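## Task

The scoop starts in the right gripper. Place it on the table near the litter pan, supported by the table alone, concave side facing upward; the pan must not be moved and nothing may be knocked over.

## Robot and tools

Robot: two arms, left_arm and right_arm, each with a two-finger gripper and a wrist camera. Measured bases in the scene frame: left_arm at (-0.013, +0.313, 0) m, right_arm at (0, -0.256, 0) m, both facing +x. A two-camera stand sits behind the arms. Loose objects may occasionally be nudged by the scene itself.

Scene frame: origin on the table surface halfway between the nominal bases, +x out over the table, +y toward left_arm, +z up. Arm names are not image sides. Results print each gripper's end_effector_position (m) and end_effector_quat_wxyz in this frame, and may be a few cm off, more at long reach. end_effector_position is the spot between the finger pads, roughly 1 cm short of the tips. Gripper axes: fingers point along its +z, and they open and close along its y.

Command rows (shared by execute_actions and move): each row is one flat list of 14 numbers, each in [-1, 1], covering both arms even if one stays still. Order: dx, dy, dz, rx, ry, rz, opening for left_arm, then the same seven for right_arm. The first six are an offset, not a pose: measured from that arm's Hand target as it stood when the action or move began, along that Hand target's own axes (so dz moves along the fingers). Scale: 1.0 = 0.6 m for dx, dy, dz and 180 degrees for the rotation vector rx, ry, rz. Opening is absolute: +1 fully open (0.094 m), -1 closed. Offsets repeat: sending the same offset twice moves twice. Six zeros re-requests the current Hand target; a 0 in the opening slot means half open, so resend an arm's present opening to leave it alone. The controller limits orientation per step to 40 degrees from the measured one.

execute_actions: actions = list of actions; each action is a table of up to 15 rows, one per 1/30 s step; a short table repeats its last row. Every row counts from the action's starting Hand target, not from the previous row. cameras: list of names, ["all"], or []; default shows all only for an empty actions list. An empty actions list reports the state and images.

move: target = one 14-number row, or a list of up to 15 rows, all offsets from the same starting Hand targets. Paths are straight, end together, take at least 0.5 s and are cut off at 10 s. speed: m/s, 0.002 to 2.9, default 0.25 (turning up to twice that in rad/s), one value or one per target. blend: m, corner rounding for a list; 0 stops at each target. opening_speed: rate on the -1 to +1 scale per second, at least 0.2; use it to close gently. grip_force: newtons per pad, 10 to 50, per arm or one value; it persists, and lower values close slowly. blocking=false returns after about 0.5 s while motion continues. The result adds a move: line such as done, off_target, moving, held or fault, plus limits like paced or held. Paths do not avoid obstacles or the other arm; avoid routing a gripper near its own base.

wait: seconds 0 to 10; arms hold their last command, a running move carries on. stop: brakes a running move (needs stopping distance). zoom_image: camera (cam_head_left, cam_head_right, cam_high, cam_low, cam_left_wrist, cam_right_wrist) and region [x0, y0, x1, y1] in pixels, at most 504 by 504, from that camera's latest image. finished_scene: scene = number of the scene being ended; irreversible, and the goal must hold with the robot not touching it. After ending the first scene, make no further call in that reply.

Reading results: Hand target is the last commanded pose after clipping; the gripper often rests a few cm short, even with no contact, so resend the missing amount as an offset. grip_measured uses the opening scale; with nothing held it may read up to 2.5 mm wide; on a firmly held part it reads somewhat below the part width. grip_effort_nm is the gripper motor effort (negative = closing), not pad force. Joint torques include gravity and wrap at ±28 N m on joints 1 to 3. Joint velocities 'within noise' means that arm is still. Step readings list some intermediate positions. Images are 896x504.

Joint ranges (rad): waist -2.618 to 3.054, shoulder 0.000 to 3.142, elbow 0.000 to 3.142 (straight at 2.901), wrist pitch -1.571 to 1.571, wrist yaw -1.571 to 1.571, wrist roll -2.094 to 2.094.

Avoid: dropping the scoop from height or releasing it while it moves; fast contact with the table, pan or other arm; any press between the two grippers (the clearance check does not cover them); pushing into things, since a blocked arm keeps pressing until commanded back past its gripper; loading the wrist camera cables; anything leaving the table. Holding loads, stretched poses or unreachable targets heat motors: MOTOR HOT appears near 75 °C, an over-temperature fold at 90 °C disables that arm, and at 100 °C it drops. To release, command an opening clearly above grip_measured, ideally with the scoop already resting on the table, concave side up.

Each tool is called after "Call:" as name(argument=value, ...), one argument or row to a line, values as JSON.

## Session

Call:
execute_actions(
  actions=[],
  cameras=["cam_high", "cam_low", "cam_right_wrist", "cam_head_right"],
)

Call:
zoom_image(
  camera="cam_high",
  region=[395, 105, 595, 305],
)

Scene clock: 0.00 s.
left_arm: end_effector_position=(+0.3211, +0.3351, +0.4128) grip_measured=+1.000 grip_effort_nm=n/a end_effector_quat_wxyz=(+0.691, +0.087, +0.714, +0.066) | right_arm: end_effector_position=(+0.4037, -0.2498, +0.3308) grip_measured=-0.619 grip_effort_nm=n/a end_effector_quat_wxyz=(+0.443, +0.392, +0.658, +0.466)
Joint positions: left_arm=[0.175 0.89 1.049 -0.194 0.194 0.224 0.094] | right_arm=[-0.183 1.165 0.982 -0.01 -0.448 1.263 0.018]
Joint velocities: within noise
Joint torques (N m): no reading
Heat: left arm: 32 °C; right arm: 35 °C.
Hand target: left_arm +0.3177, +0.3344, +0.4228; +0.701, +0.087, +0.705, +0.068 | right_arm +0.4020, -0.2493, +0.3569; +0.474, +0.366, +0.646, +0.473
Tool commands: left_gripper/opening=+1.0 right_gripper/opening=-0.980928
Images, in order (width x height): cam_head_right 896x504, cam_high 896x504, cam_low 896x504, cam_right_wrist 896x504.

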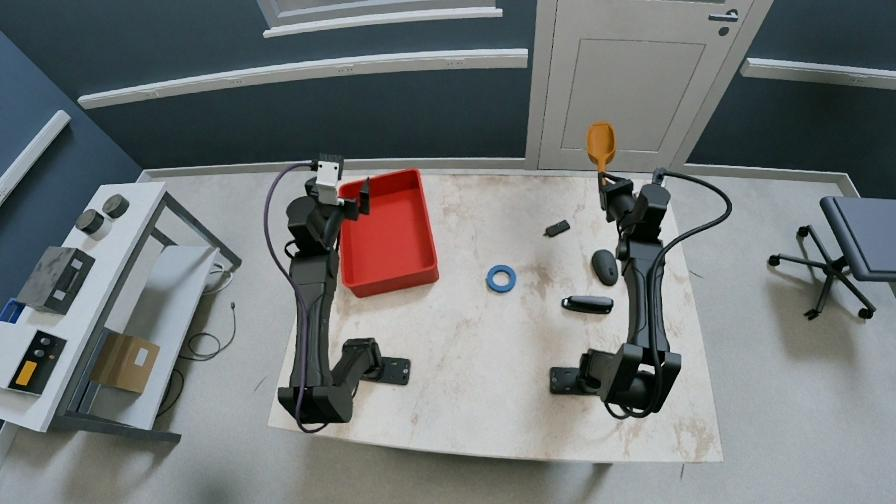

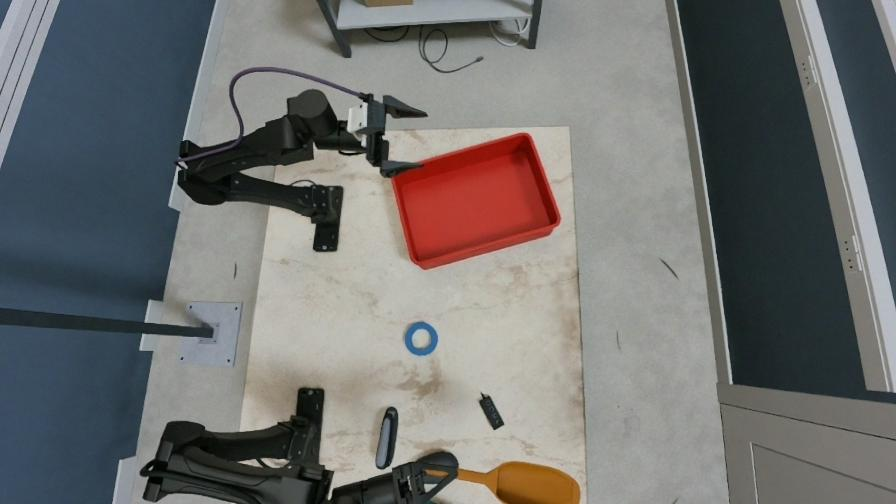

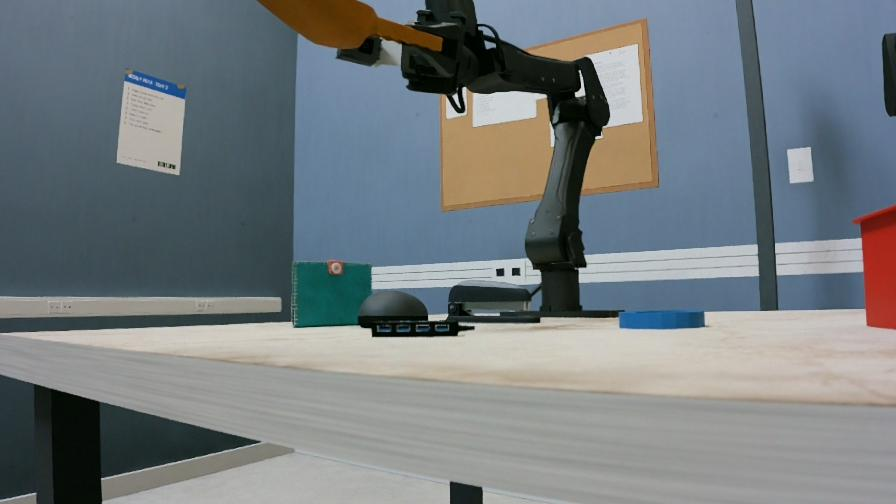

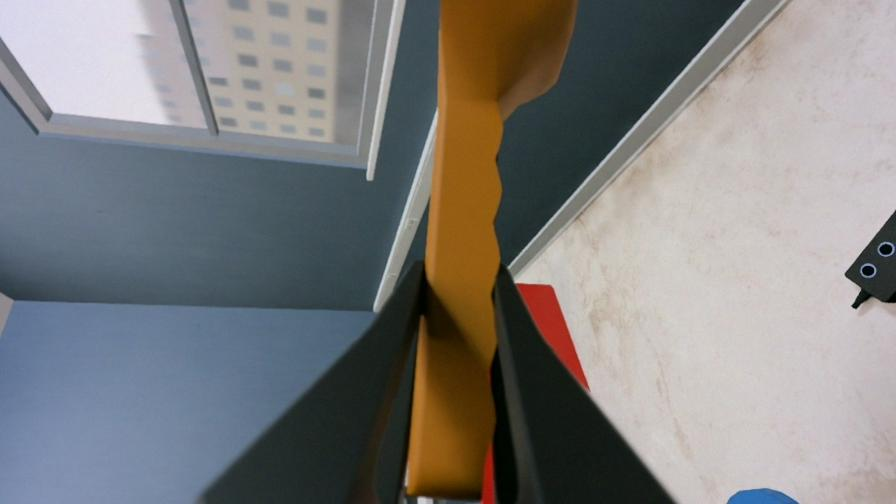

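Scaled by 2.520.

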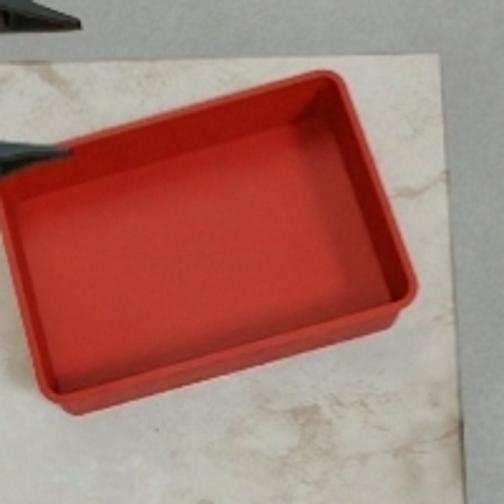

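Call:
move(
  target=[0,0,0,0,0,0,1.0, 0.617,-0.0492,0.1604,-0.0053,0.1238,0.0883,-0.98],
  speed=0.35,
  cameras=["cam_high", "cam_head_right", "cam_low"],
)

Call:
zoom_image(
  camera="cam_high",
  region=[400, 190, 600, 340],
)

Scene clock: 151.93 s.
left_arm: end_effector_position=(+0.3211, +0.3351, +0.4128) grip_measured=+1.000 grip_effort_nm=0.00 end_effector_quat_wxyz=(+0.691, +0.087, +0.714, +0.066) | right_arm: end_effector_position=(+0.3786, +0.1037, +0.1973) grip_measured=-0.619 grip_effort_nm=-1.03 end_effector_quat_wxyz=(+0.257, +0.356, +0.688, +0.578)
Joint positions: left_arm=[0.175 0.89 1.049 -0.194 0.194 0.224 0.094] | right_arm=[0.799 1.732 0.943 0.586 0.122 1.655 0.018]
Joint torques (N m): left_arm=[-0.02 -2.26 7.72 1.85 0 -0.04] | right_arm=[-0.2 -7.36 9.85 2.52 0.22 -0.14]
Heat: left arm: 40 °C; right arm: 43 °C.
Hand target: left_arm +0.3177, +0.3344, +0.4228; +0.701, +0.087, +0.705, +0.068 | right_arm +0.3891, +0.1087, +0.2199; +0.274, +0.349, +0.665, +0.600
Off the commanded pose: left_arm 0.011 m, 2 deg | right_arm 0.025 m, 4 deg.
move: off_target (left_arm, right_arm)
Images, in order (width x height): cam_head_right 896x504, cam_high 896x504, cam_low 896x504.

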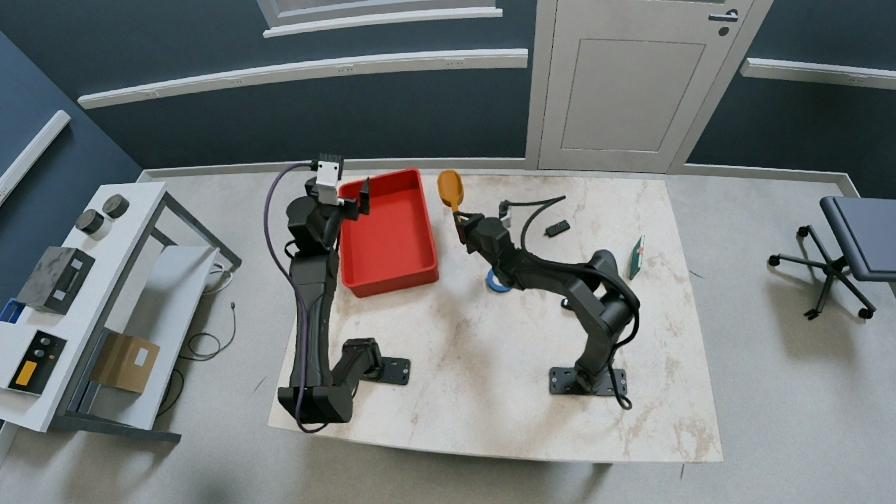

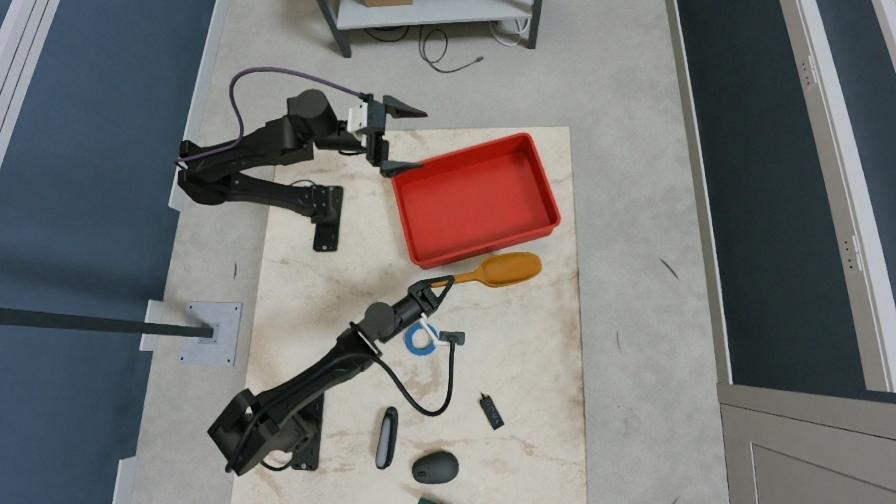

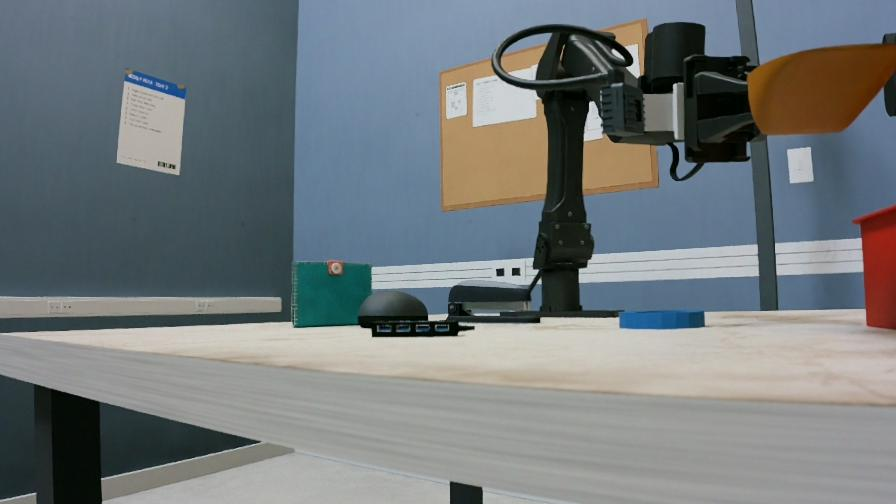

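Scaled by 2.520.

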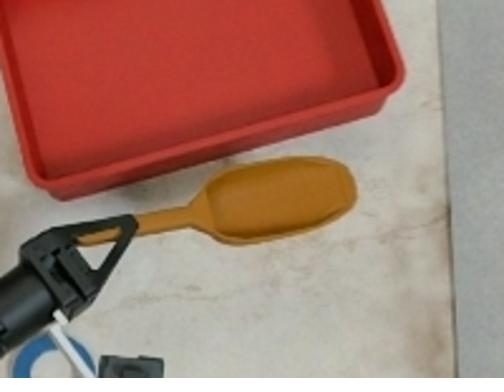

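Call:
move(
  target=[0,0,0,0,0,0,1.0, 0.0288,-0.2013,0.043,0,0,0,-0.98],
  speed=0.15,
  cameras=["cam_high", "cam_low"],
)

Call:
zoom_image(
  camera="cam_high",
  region=[400, 190, 600, 340],
)

Call:
zoom_image(
  camera="cam_low",
  region=[696, 200, 896, 350],
)

Scene clock: 172.43 s.
left_arm: end_effector_position=(+0.3211, +0.3351, +0.4128) grip_measured=+1.000 grip_effort_nm=0.00 end_effector_quat_wxyz=(+0.691, +0.087, +0.714, +0.066) | right_arm: end_effector_position=(+0.3810, +0.1311, +0.0915) grip_measured=-0.619 grip_effort_nm=-1.03 end_effector_quat_wxyz=(+0.263, +0.356, +0.676, +0.590)
Joint positions: left_arm=[0.175 0.89 1.049 -0.194 0.194 0.224 0.094] | right_arm=[0.851 2.122 0.898 1.055 0.182 1.667 0.018]
Joint torques (N m): left_arm=[-0.06 -2.36 7.72 1.85 -0.01 -0.04] | right_arm=[0.66 -9.13 5.56 2.5 0.2 -0.18]
Heat: left arm: 40 °C; right arm: 48 °C.
Hand target: left_arm +0.3177, +0.3344, +0.4228; +0.701, +0.087, +0.705, +0.068 | right_arm +0.3825, +0.1338, +0.0980; +0.274, +0.349, +0.665, +0.600
Off the commanded pose: left_arm 0.011 m, 2 deg | right_arm 0.007 m, 2 deg.
move: off_target (left_arm)
Images, in order (width x height): cam_high 896x504, cam_low 896x504.

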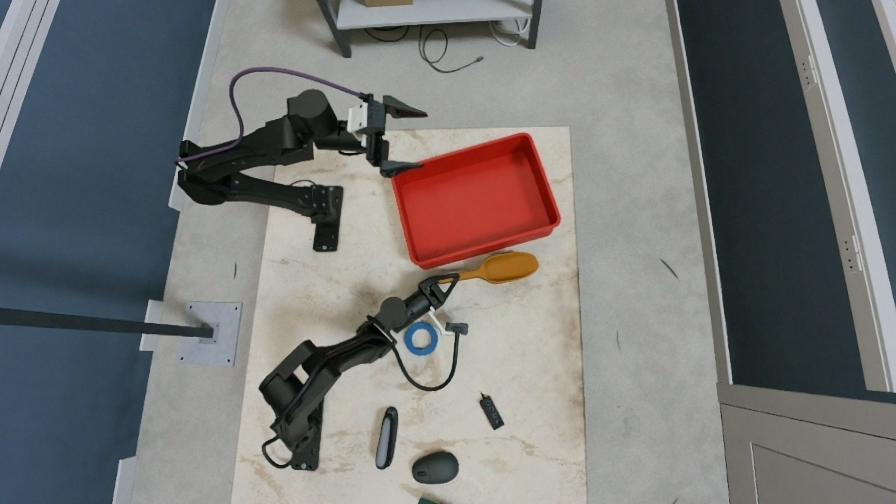

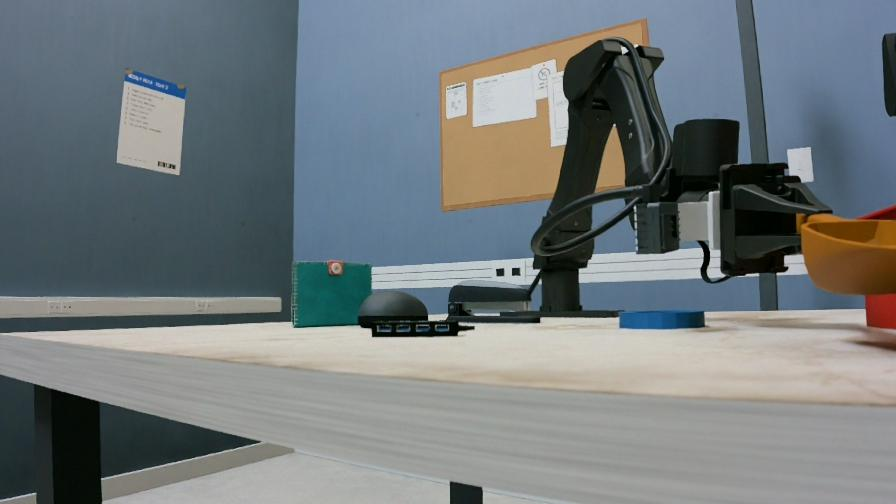

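Scaled by 2.520.

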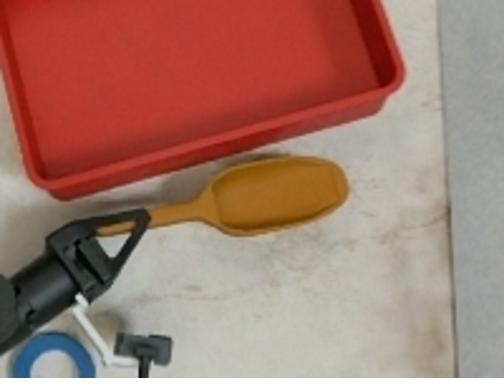

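Scaled by 2.520.

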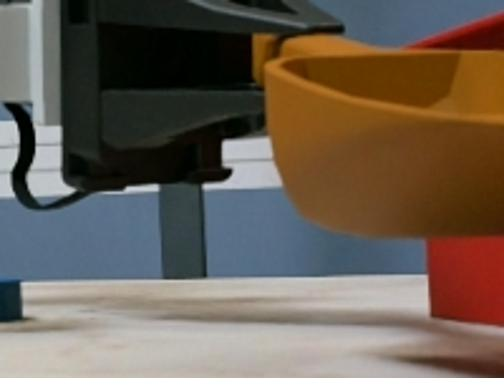

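Call:
move(
  target=[0,0,0,0,0,0,1.0, -0.0018,-0.033,0.0043,0,0,0,-0.98],
  speed=0.06,
  cameras=["cam_low"],
)

Call:
zoom_image(
  camera="cam_low",
  region=[696, 200, 896, 350],
)

Scene clock: 182.57 s.
left_arm: end_effector_position=(+0.3211, +0.3351, +0.4128) grip_measured=+1.000 grip_effort_nm=0.00 end_effector_quat_wxyz=(+0.691, +0.087, +0.714, +0.066) | right_arm: end_effector_position=(+0.3814, +0.1314, +0.0733) grip_measured=-0.619 grip_effort_nm=-1.03 end_effector_quat_wxyz=(+0.263, +0.356, +0.675, +0.591)
Joint positions: left_arm=[0.175 0.89 1.049 -0.194 0.194 0.224 0.094] | right_arm=[0.851 2.19 0.898 1.126 0.182 1.667 0.018]
Joint torques (N m): left_arm=[-0.14 -2.43 7.77 1.85 -0.03 -0.05] | right_arm=[0.66 -9.03 5.2 2.46 0.22 -0.17]
Heat: left arm: 41 °C; right arm: 49 °C.
Hand target: left_arm +0.3177, +0.3344, +0.4228; +0.701, +0.087, +0.705, +0.068 | right_arm +0.3825, +0.1338, +0.0780; +0.274, +0.349, +0.665, +0.600
Off the commanded pose: left_arm 0.011 m, 2 deg | right_arm 0.005 m, 2 deg.
move: off_target (left_arm)
Images, in order (width x height): cam_low 896x504.

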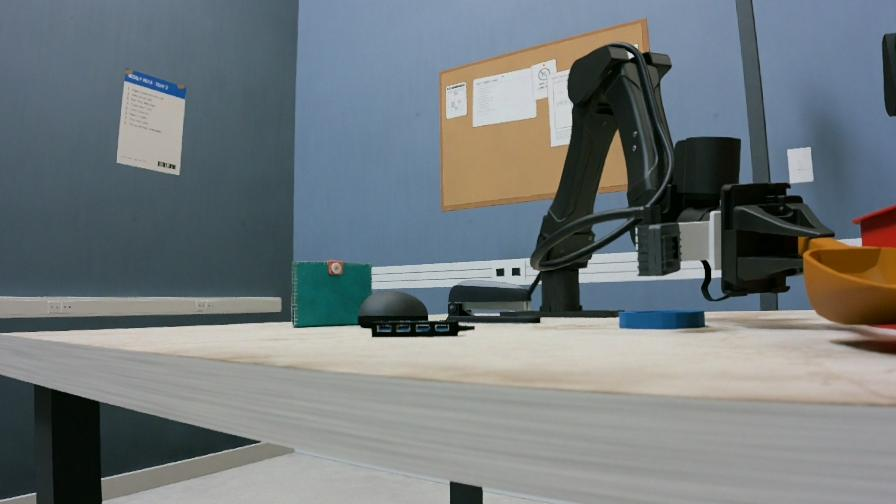

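Scaled by 2.520.

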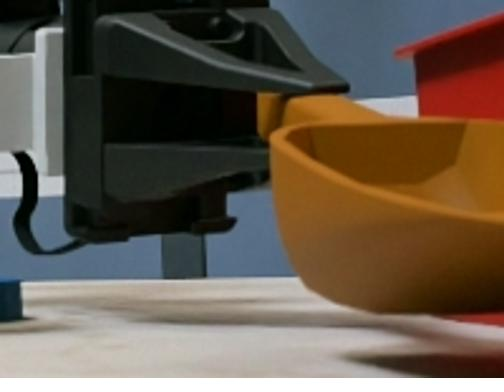

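Call:
move(
  target=[0,0,0,0,0,0,1.0,-0.0007,-0.0132,0.0017,0,0,0,-0.98],
  speed=0.05,
  cameras=["cam_low","cam_high"],
)

Scene clock: 206.57 s.
left_arm: end_effector_position=(+0.3211, +0.3351, +0.4128) grip_measured=+1.000 grip_effort_nm=-0.01 end_effector_quat_wxyz=(+0.691, +0.087, +0.714, +0.066) | right_arm: end_effector_position=(+0.3812, +0.1312, +0.0653) grip_measured=-0.619 grip_effort_nm=-1.03 end_effector_quat_wxyz=(+0.263, +0.356, +0.675, +0.590)
Joint positions: left_arm=[0.175 0.89 1.049 -0.194 0.194 0.224 0.094] | right_arm=[0.851 2.218 0.898 1.153 0.182 1.667 0.018]
Joint torques (N m): left_arm=[-0.12 -2.4 7.66 1.84 0 -0.03] | right_arm=[0.64 -9.01 5.12 2.49 0.23 -0.18]
Heat: left arm: 41 °C; right arm: 50 °C.
Hand target: left_arm +0.3177, +0.3344, +0.4228; +0.701, +0.087, +0.705, +0.068 | right_arm +0.3825, +0.1339, +0.0700; +0.274, +0.349, +0.665, +0.600
Off the commanded pose: left_arm 0.011 m, 2 deg | right_arm 0.006 m, 2 deg.
move: off_target (left_arm)
Images, in order (width x height): cam_high 896x504, cam_low 896x504.

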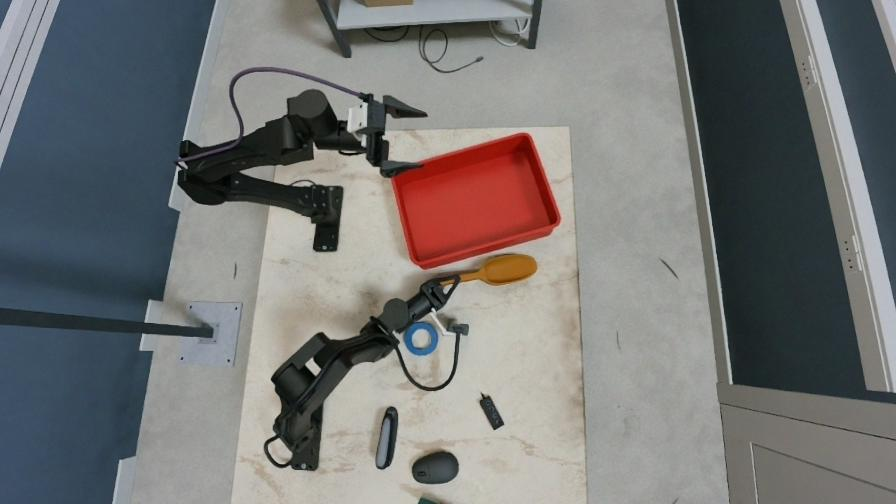

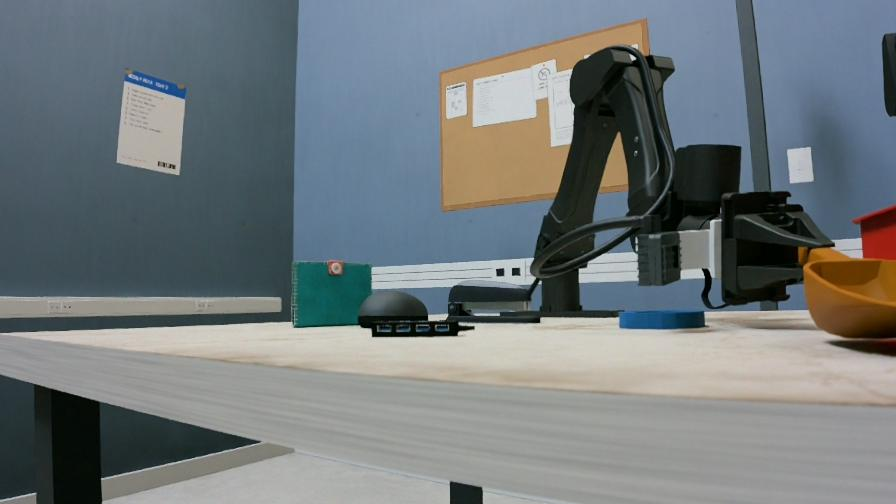

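Call:
zoom_image(
  camera="cam_low",
  region=[700, 180, 896, 380],
)

Scaled by 2.520.

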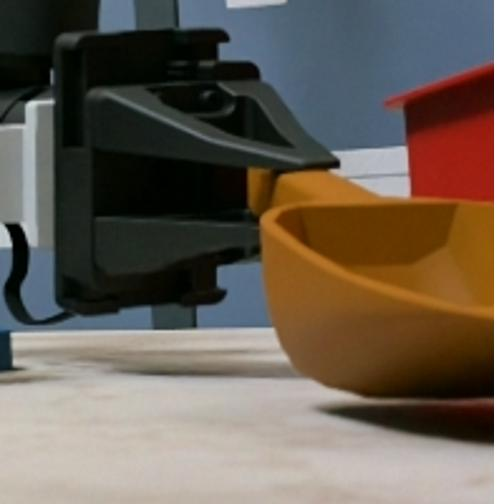

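Call:
move(
  target=[0,0,0,0,0,0,1.0,-0.0005,-0.0099,0.0013,0,0,0,-0.98],
  speed=0.05,
  cameras=["cam_low"],
)

Call:
zoom_image(
  camera="cam_low",
  region=[700, 180, 896, 380],
)

Scene clock: 221.27 s.
left_arm: end_effector_position=(+0.3211, +0.3351, +0.4128) grip_measured=+1.000 grip_effort_nm=0.00 end_effector_quat_wxyz=(+0.691, +0.087, +0.714, +0.066) | right_arm: end_effector_position=(+0.3812, +0.1310, +0.0608) grip_measured=-0.619 grip_effort_nm=-1.03 end_effector_quat_wxyz=(+0.264, +0.355, +0.673, +0.592)
Joint positions: left_arm=[0.175 0.89 1.049 -0.194 0.194 0.224 0.094] | right_arm=[0.851 2.239 0.898 1.178 0.183 1.667 0.018]
Joint torques (N m): left_arm=[-0.06 -2.3 7.77 1.84 -0.01 -0.03] | right_arm=[0.64 -8.83 5.22 2.42 0.21 -0.18]
Heat: left arm: 42 °C; right arm: 49 °C.
Hand target: left_arm +0.3177, +0.3344, +0.4228; +0.701, +0.087, +0.705, +0.068 | right_arm +0.3825, +0.1338, +0.0640; +0.274, +0.349, +0.665, +0.600
Off the commanded pose: left_arm 0.011 m, 2 deg | right_arm 0.004 m, 2 deg.
move: off_target (left_arm)
Images, in order (width x height): cam_low 896x504.

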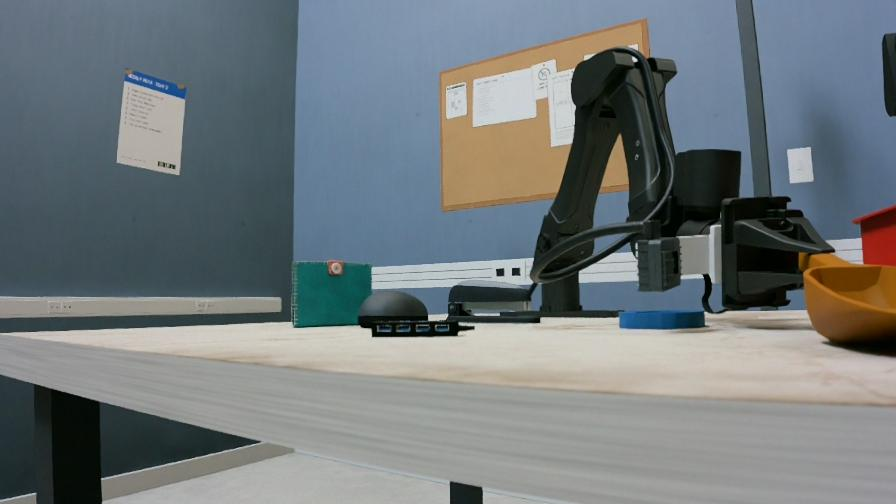

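Scaled by 2.520.

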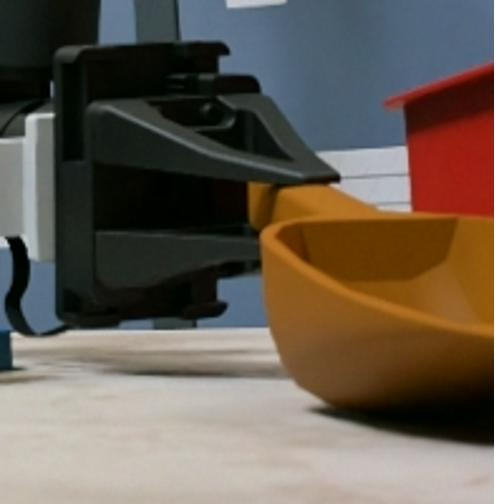

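Call:
move(
  target=[
    [0,0,0,0,0,0,1.0,-0.0004,-0.0066,0.0009,0,0,0,-0.98],
    [0,0,0,0,0,0,1.0,-0.0004,-0.0066,0.0009,0,0,0,0.7],
  ],
  speed=0.05,
  opening_speed=0.5,
  cameras=["cam_low","cam_high"],
)

Call:
zoom_image(
  camera="cam_low",
  region=[700, 180, 896, 380],
)

Scene clock: 250.33 s.
left_arm: end_effector_position=(+0.3211, +0.3351, +0.4128) grip_measured=+1.000 grip_effort_nm=0.00 end_effector_quat_wxyz=(+0.691, +0.087, +0.714, +0.066) | right_arm: end_effector_position=(+0.3816, +0.1312, +0.0615) grip_measured=+0.698 grip_effort_nm=0.10 end_effector_quat_wxyz=(+0.266, +0.354, +0.667, +0.599)
Joint positions: left_arm=[0.175 0.89 1.049 -0.194 0.194 0.224 0.094] | right_arm=[0.851 2.252 0.898 1.21 0.184 1.667 0.08]
Joint torques (N m): left_arm=[-0.06 -2.39 7.72 1.83 -0.01 -0.02] | right_arm=[0.65 -8.73 5.31 2.21 0.2 -0.19]
Heat: left arm: 42 °C; right arm: 48 °C.
Hand target: left_arm +0.3177, +0.3344, +0.4228; +0.701, +0.087, +0.705, +0.068 | right_arm +0.3825, +0.1339, +0.0599; +0.274, +0.349, +0.665, +0.600
Off the commanded pose: left_arm 0.011 m, 2 deg | right_arm 0.003 m, 1 deg.
move: off_target (left_arm)
Images, in order (width x height): cam_high 896x504, cam_low 896x504.

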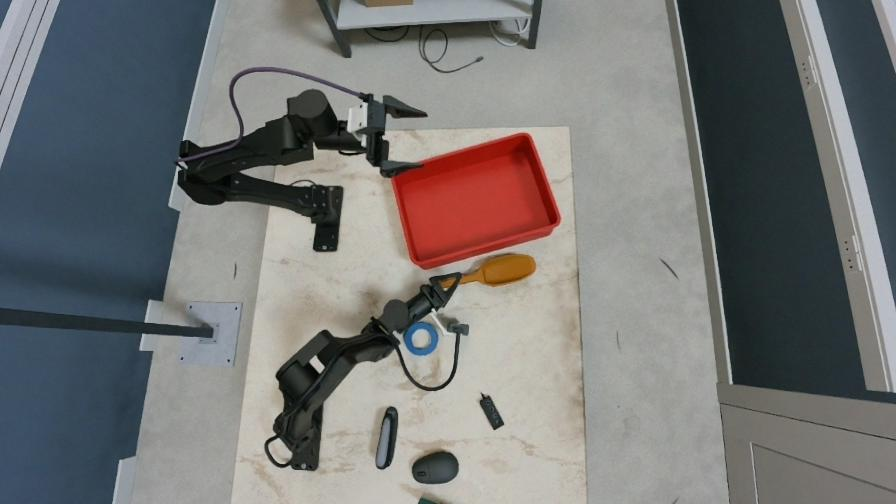

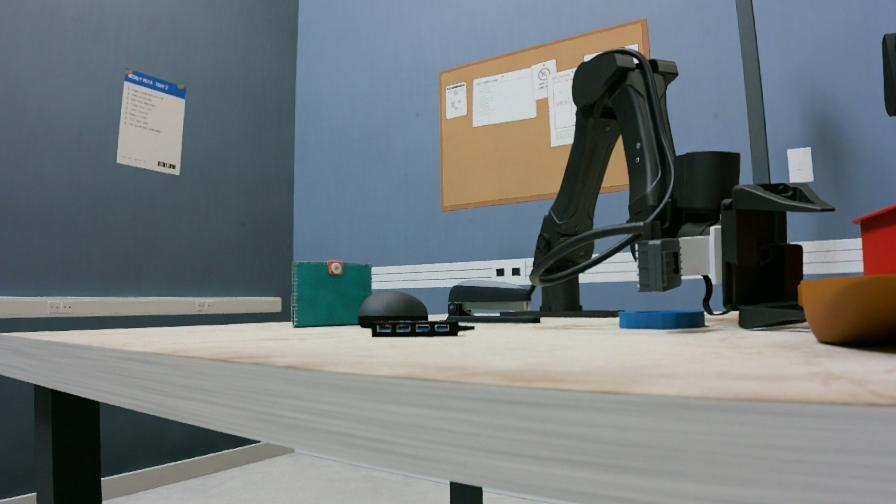

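Scaled by 2.520.

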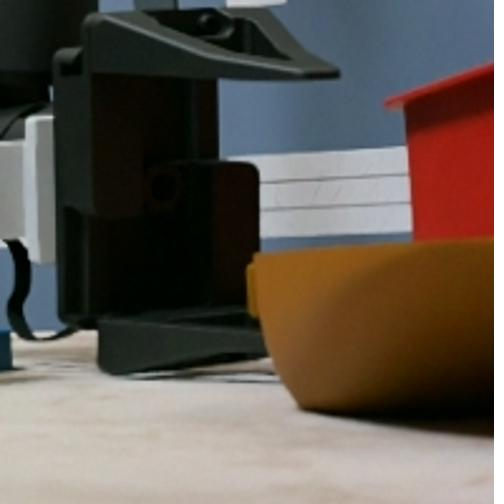

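Call:
wait(
  seconds=0,
  cameras=["cam_right_wrist"],
)

Scene clock: 274.90 s.
left_arm: end_effector_position=(+0.3211, +0.3351, +0.4128) grip_measured=+1.000 grip_effort_nm=0.00 end_effector_quat_wxyz=(+0.691, +0.087, +0.714, +0.066) | right_arm: end_effector_position=(+0.3816, +0.1312, +0.0616) grip_measured=+0.698 grip_effort_nm=0.10 end_effector_quat_wxyz=(+0.266, +0.354, +0.667, +0.599)
Joint positions: left_arm=[0.175 0.89 1.049 -0.194 0.194 0.224 0.094] | right_arm=[0.851 2.252 0.898 1.211 0.184 1.667 0.08]
Joint torques (N m): left_arm=[-0.03 -2.35 7.72 1.83 -0.01 -0.04] | right_arm=[0.62 -8.7 5.37 2.23 0.19 -0.17]
Heat: left arm: 43 °C; right arm: 50 °C.
Hand target: left_arm +0.3177, +0.3344, +0.4228; +0.701, +0.087, +0.705, +0.068 | right_arm +0.3825, +0.1339, +0.0600; +0.274, +0.349, +0.665, +0.600
Tool commands: left_gripper/opening=+1.0 right_gripper/opening=+0.7
Off the commanded pose: left_arm 0.011 m, 2 deg | right_arm 0.003 m, 1 deg.
Images, in order (width x height): cam_right_wrist 896x504.

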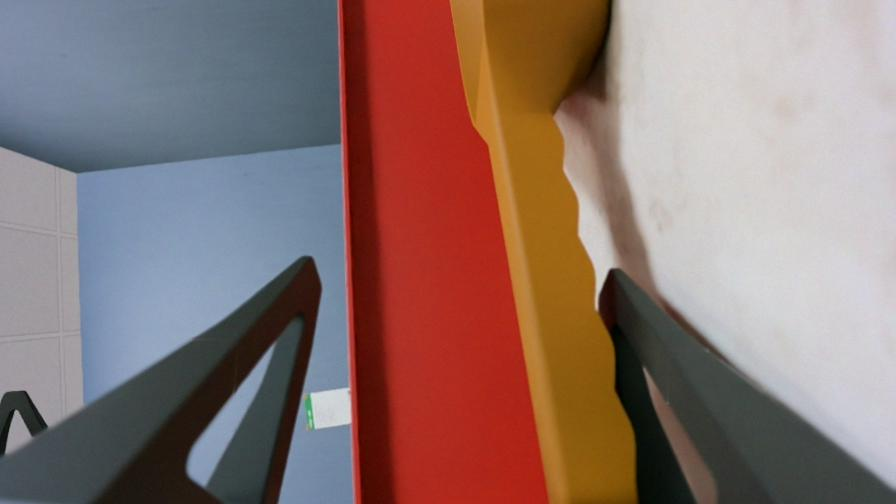

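Call:
move(
  target=[0,0,0,0,0,0,1.0,0,0,0,0,0,0,0.88],
  speed=0.05,
  opening_speed=0.3,
  cameras=["cam_right_wrist","cam_low"],
)

Call:
zoom_image(
  camera="cam_low",
  region=[720, 240, 896, 350],
)

Scene clock: 300.50 s.
left_arm: end_effector_position=(+0.3211, +0.3351, +0.4128) grip_measured=+1.000 grip_effort_nm=-0.01 end_effector_quat_wxyz=(+0.691, +0.087, +0.714, +0.066) | right_arm: end_effector_position=(+0.3823, +0.1313, +0.0659) grip_measured=+0.878 grip_effort_nm=0.12 end_effector_quat_wxyz=(+0.268, +0.353, +0.661, +0.605)
Joint positions: left_arm=[0.175 0.89 1.049 -0.194 0.194 0.224 0.094] | right_arm=[0.851 2.252 0.898 1.228 0.186 1.667 0.088]
Joint torques (N m): left_arm=[-0.1 -2.36 7.73 1.86 0 -0.01] | right_arm=[0.66 -8.73 5.33 2.04 0.16 -0.19]
Heat: left arm: 43 °C; right arm: 51 °C.
Hand target: left_arm +0.3177, +0.3344, +0.4228; +0.701, +0.087, +0.705, +0.068 | right_arm +0.3825, +0.1338, +0.0599; +0.274, +0.349, +0.665, +0.600
Off the commanded pose: left_arm 0.011 m, 2 deg | right_arm 0.007 m, 1 deg.
move: off_target (left_arm)
Images, in order (width x height): cam_low 896x504, cam_right_wrist 896x504.

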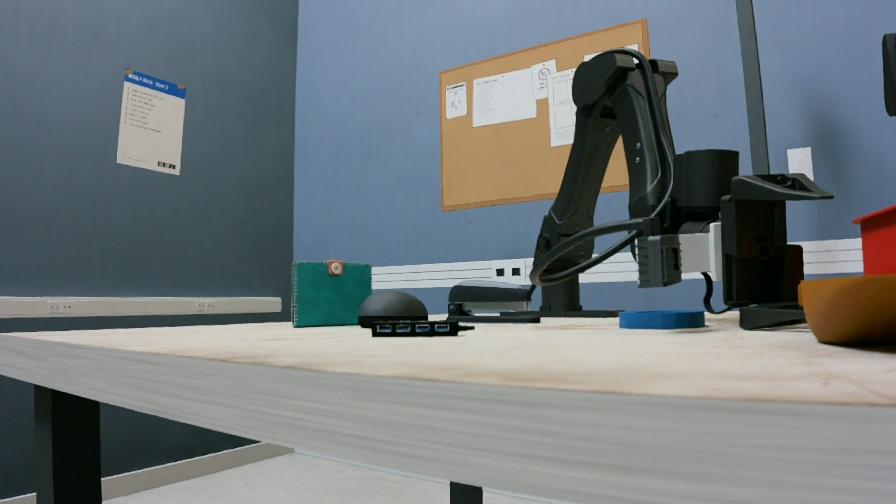

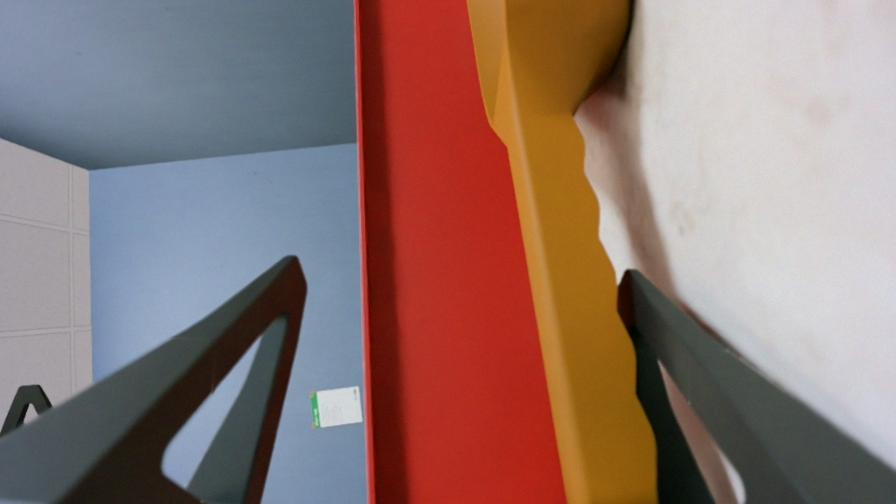

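Scaled by 2.864.

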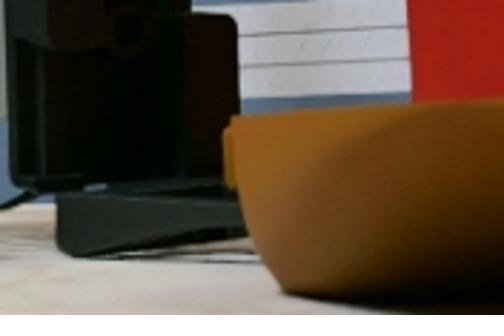

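Call:
move(
  target=[
    [0,0,0,0,0,0,1.0,0,0,-0.125,0,0,0,0.88],
    [0,0,0,0,0,0,1.0,0.0054,0.099,-0.2461,0,0,0,0.88],
  ],
  speed=[0.08,0.2],
  blend=[0.01,0],
  cameras=["cam_high","cam_low","cam_right_wrist"],
)

Call:
zoom_image(
  camera="cam_high",
  region=[380, 120, 600, 300],
)

Scene clock: 376.90 s.
left_arm: end_effector_position=(+0.3211, +0.3351, +0.4128) grip_measured=+1.000 grip_effort_nm=0.00 end_effector_quat_wxyz=(+0.691, +0.087, +0.714, +0.066) | right_arm: end_effector_position=(+0.2739, +0.0502, +0.1293) grip_measured=+0.878 grip_effort_nm=0.10 end_effector_quat_wxyz=(+0.268, +0.351, +0.672, +0.595)
Joint positions: left_arm=[0.175 0.89 1.049 -0.194 0.194 0.224 0.094] | right_arm=[0.967 1.63 0.37 1.103 0.297 1.675 0.088]
Joint torques (N m): left_arm=[-0.06 -2.4 7.8 1.85 -0.01 -0.04] | right_arm=[0.65 -7.98 4.57 1.95 0.22 -0.11]
Heat: left arm: 44 °C; right arm: 48 °C.
Hand target: left_arm +0.3177, +0.3344, +0.4228; +0.701, +0.087, +0.705, +0.068 | right_arm +0.2728, +0.0490, +0.1379; +0.274, +0.349, +0.665, +0.600
Off the commanded pose: left_arm 0.011 m, 2 deg | right_arm 0.009 m, 1 deg.
move: off_target (left_arm)
Images, in order (width x height): cam_high 896x504, cam_low 896x504, cam_right_wrist 896x504.

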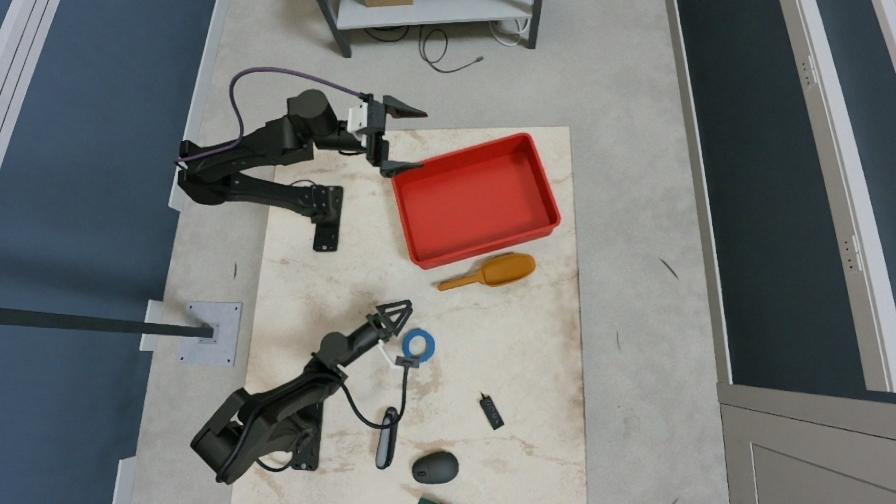

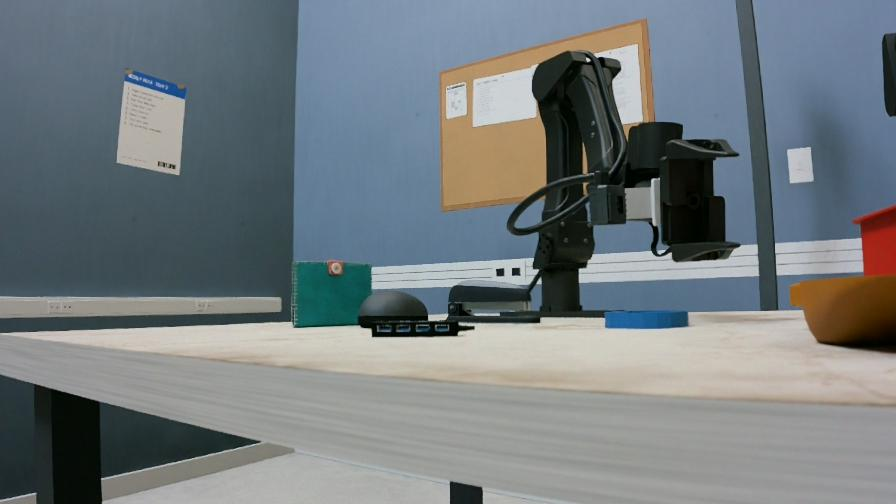

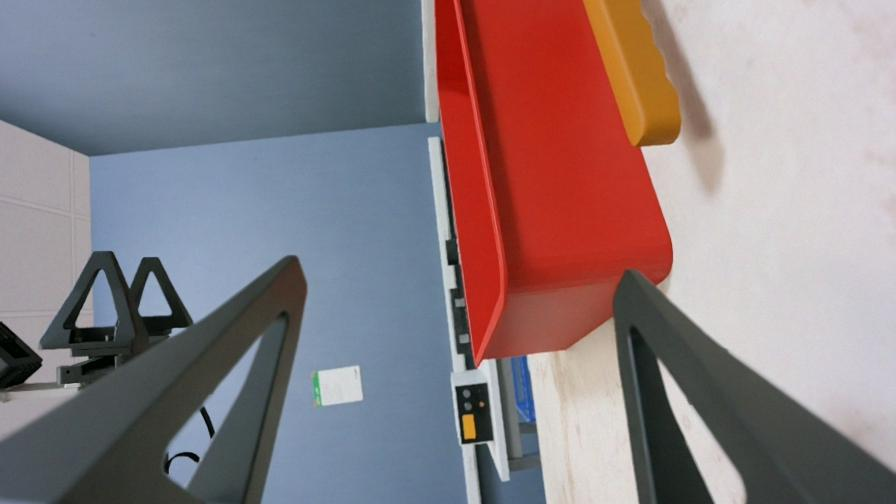

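Scaled by 2.291.

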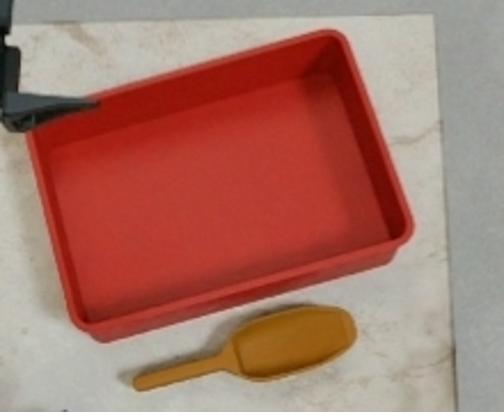

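Call:
finished_scene(
  scene=3,
)

The scene is finished: the task was done.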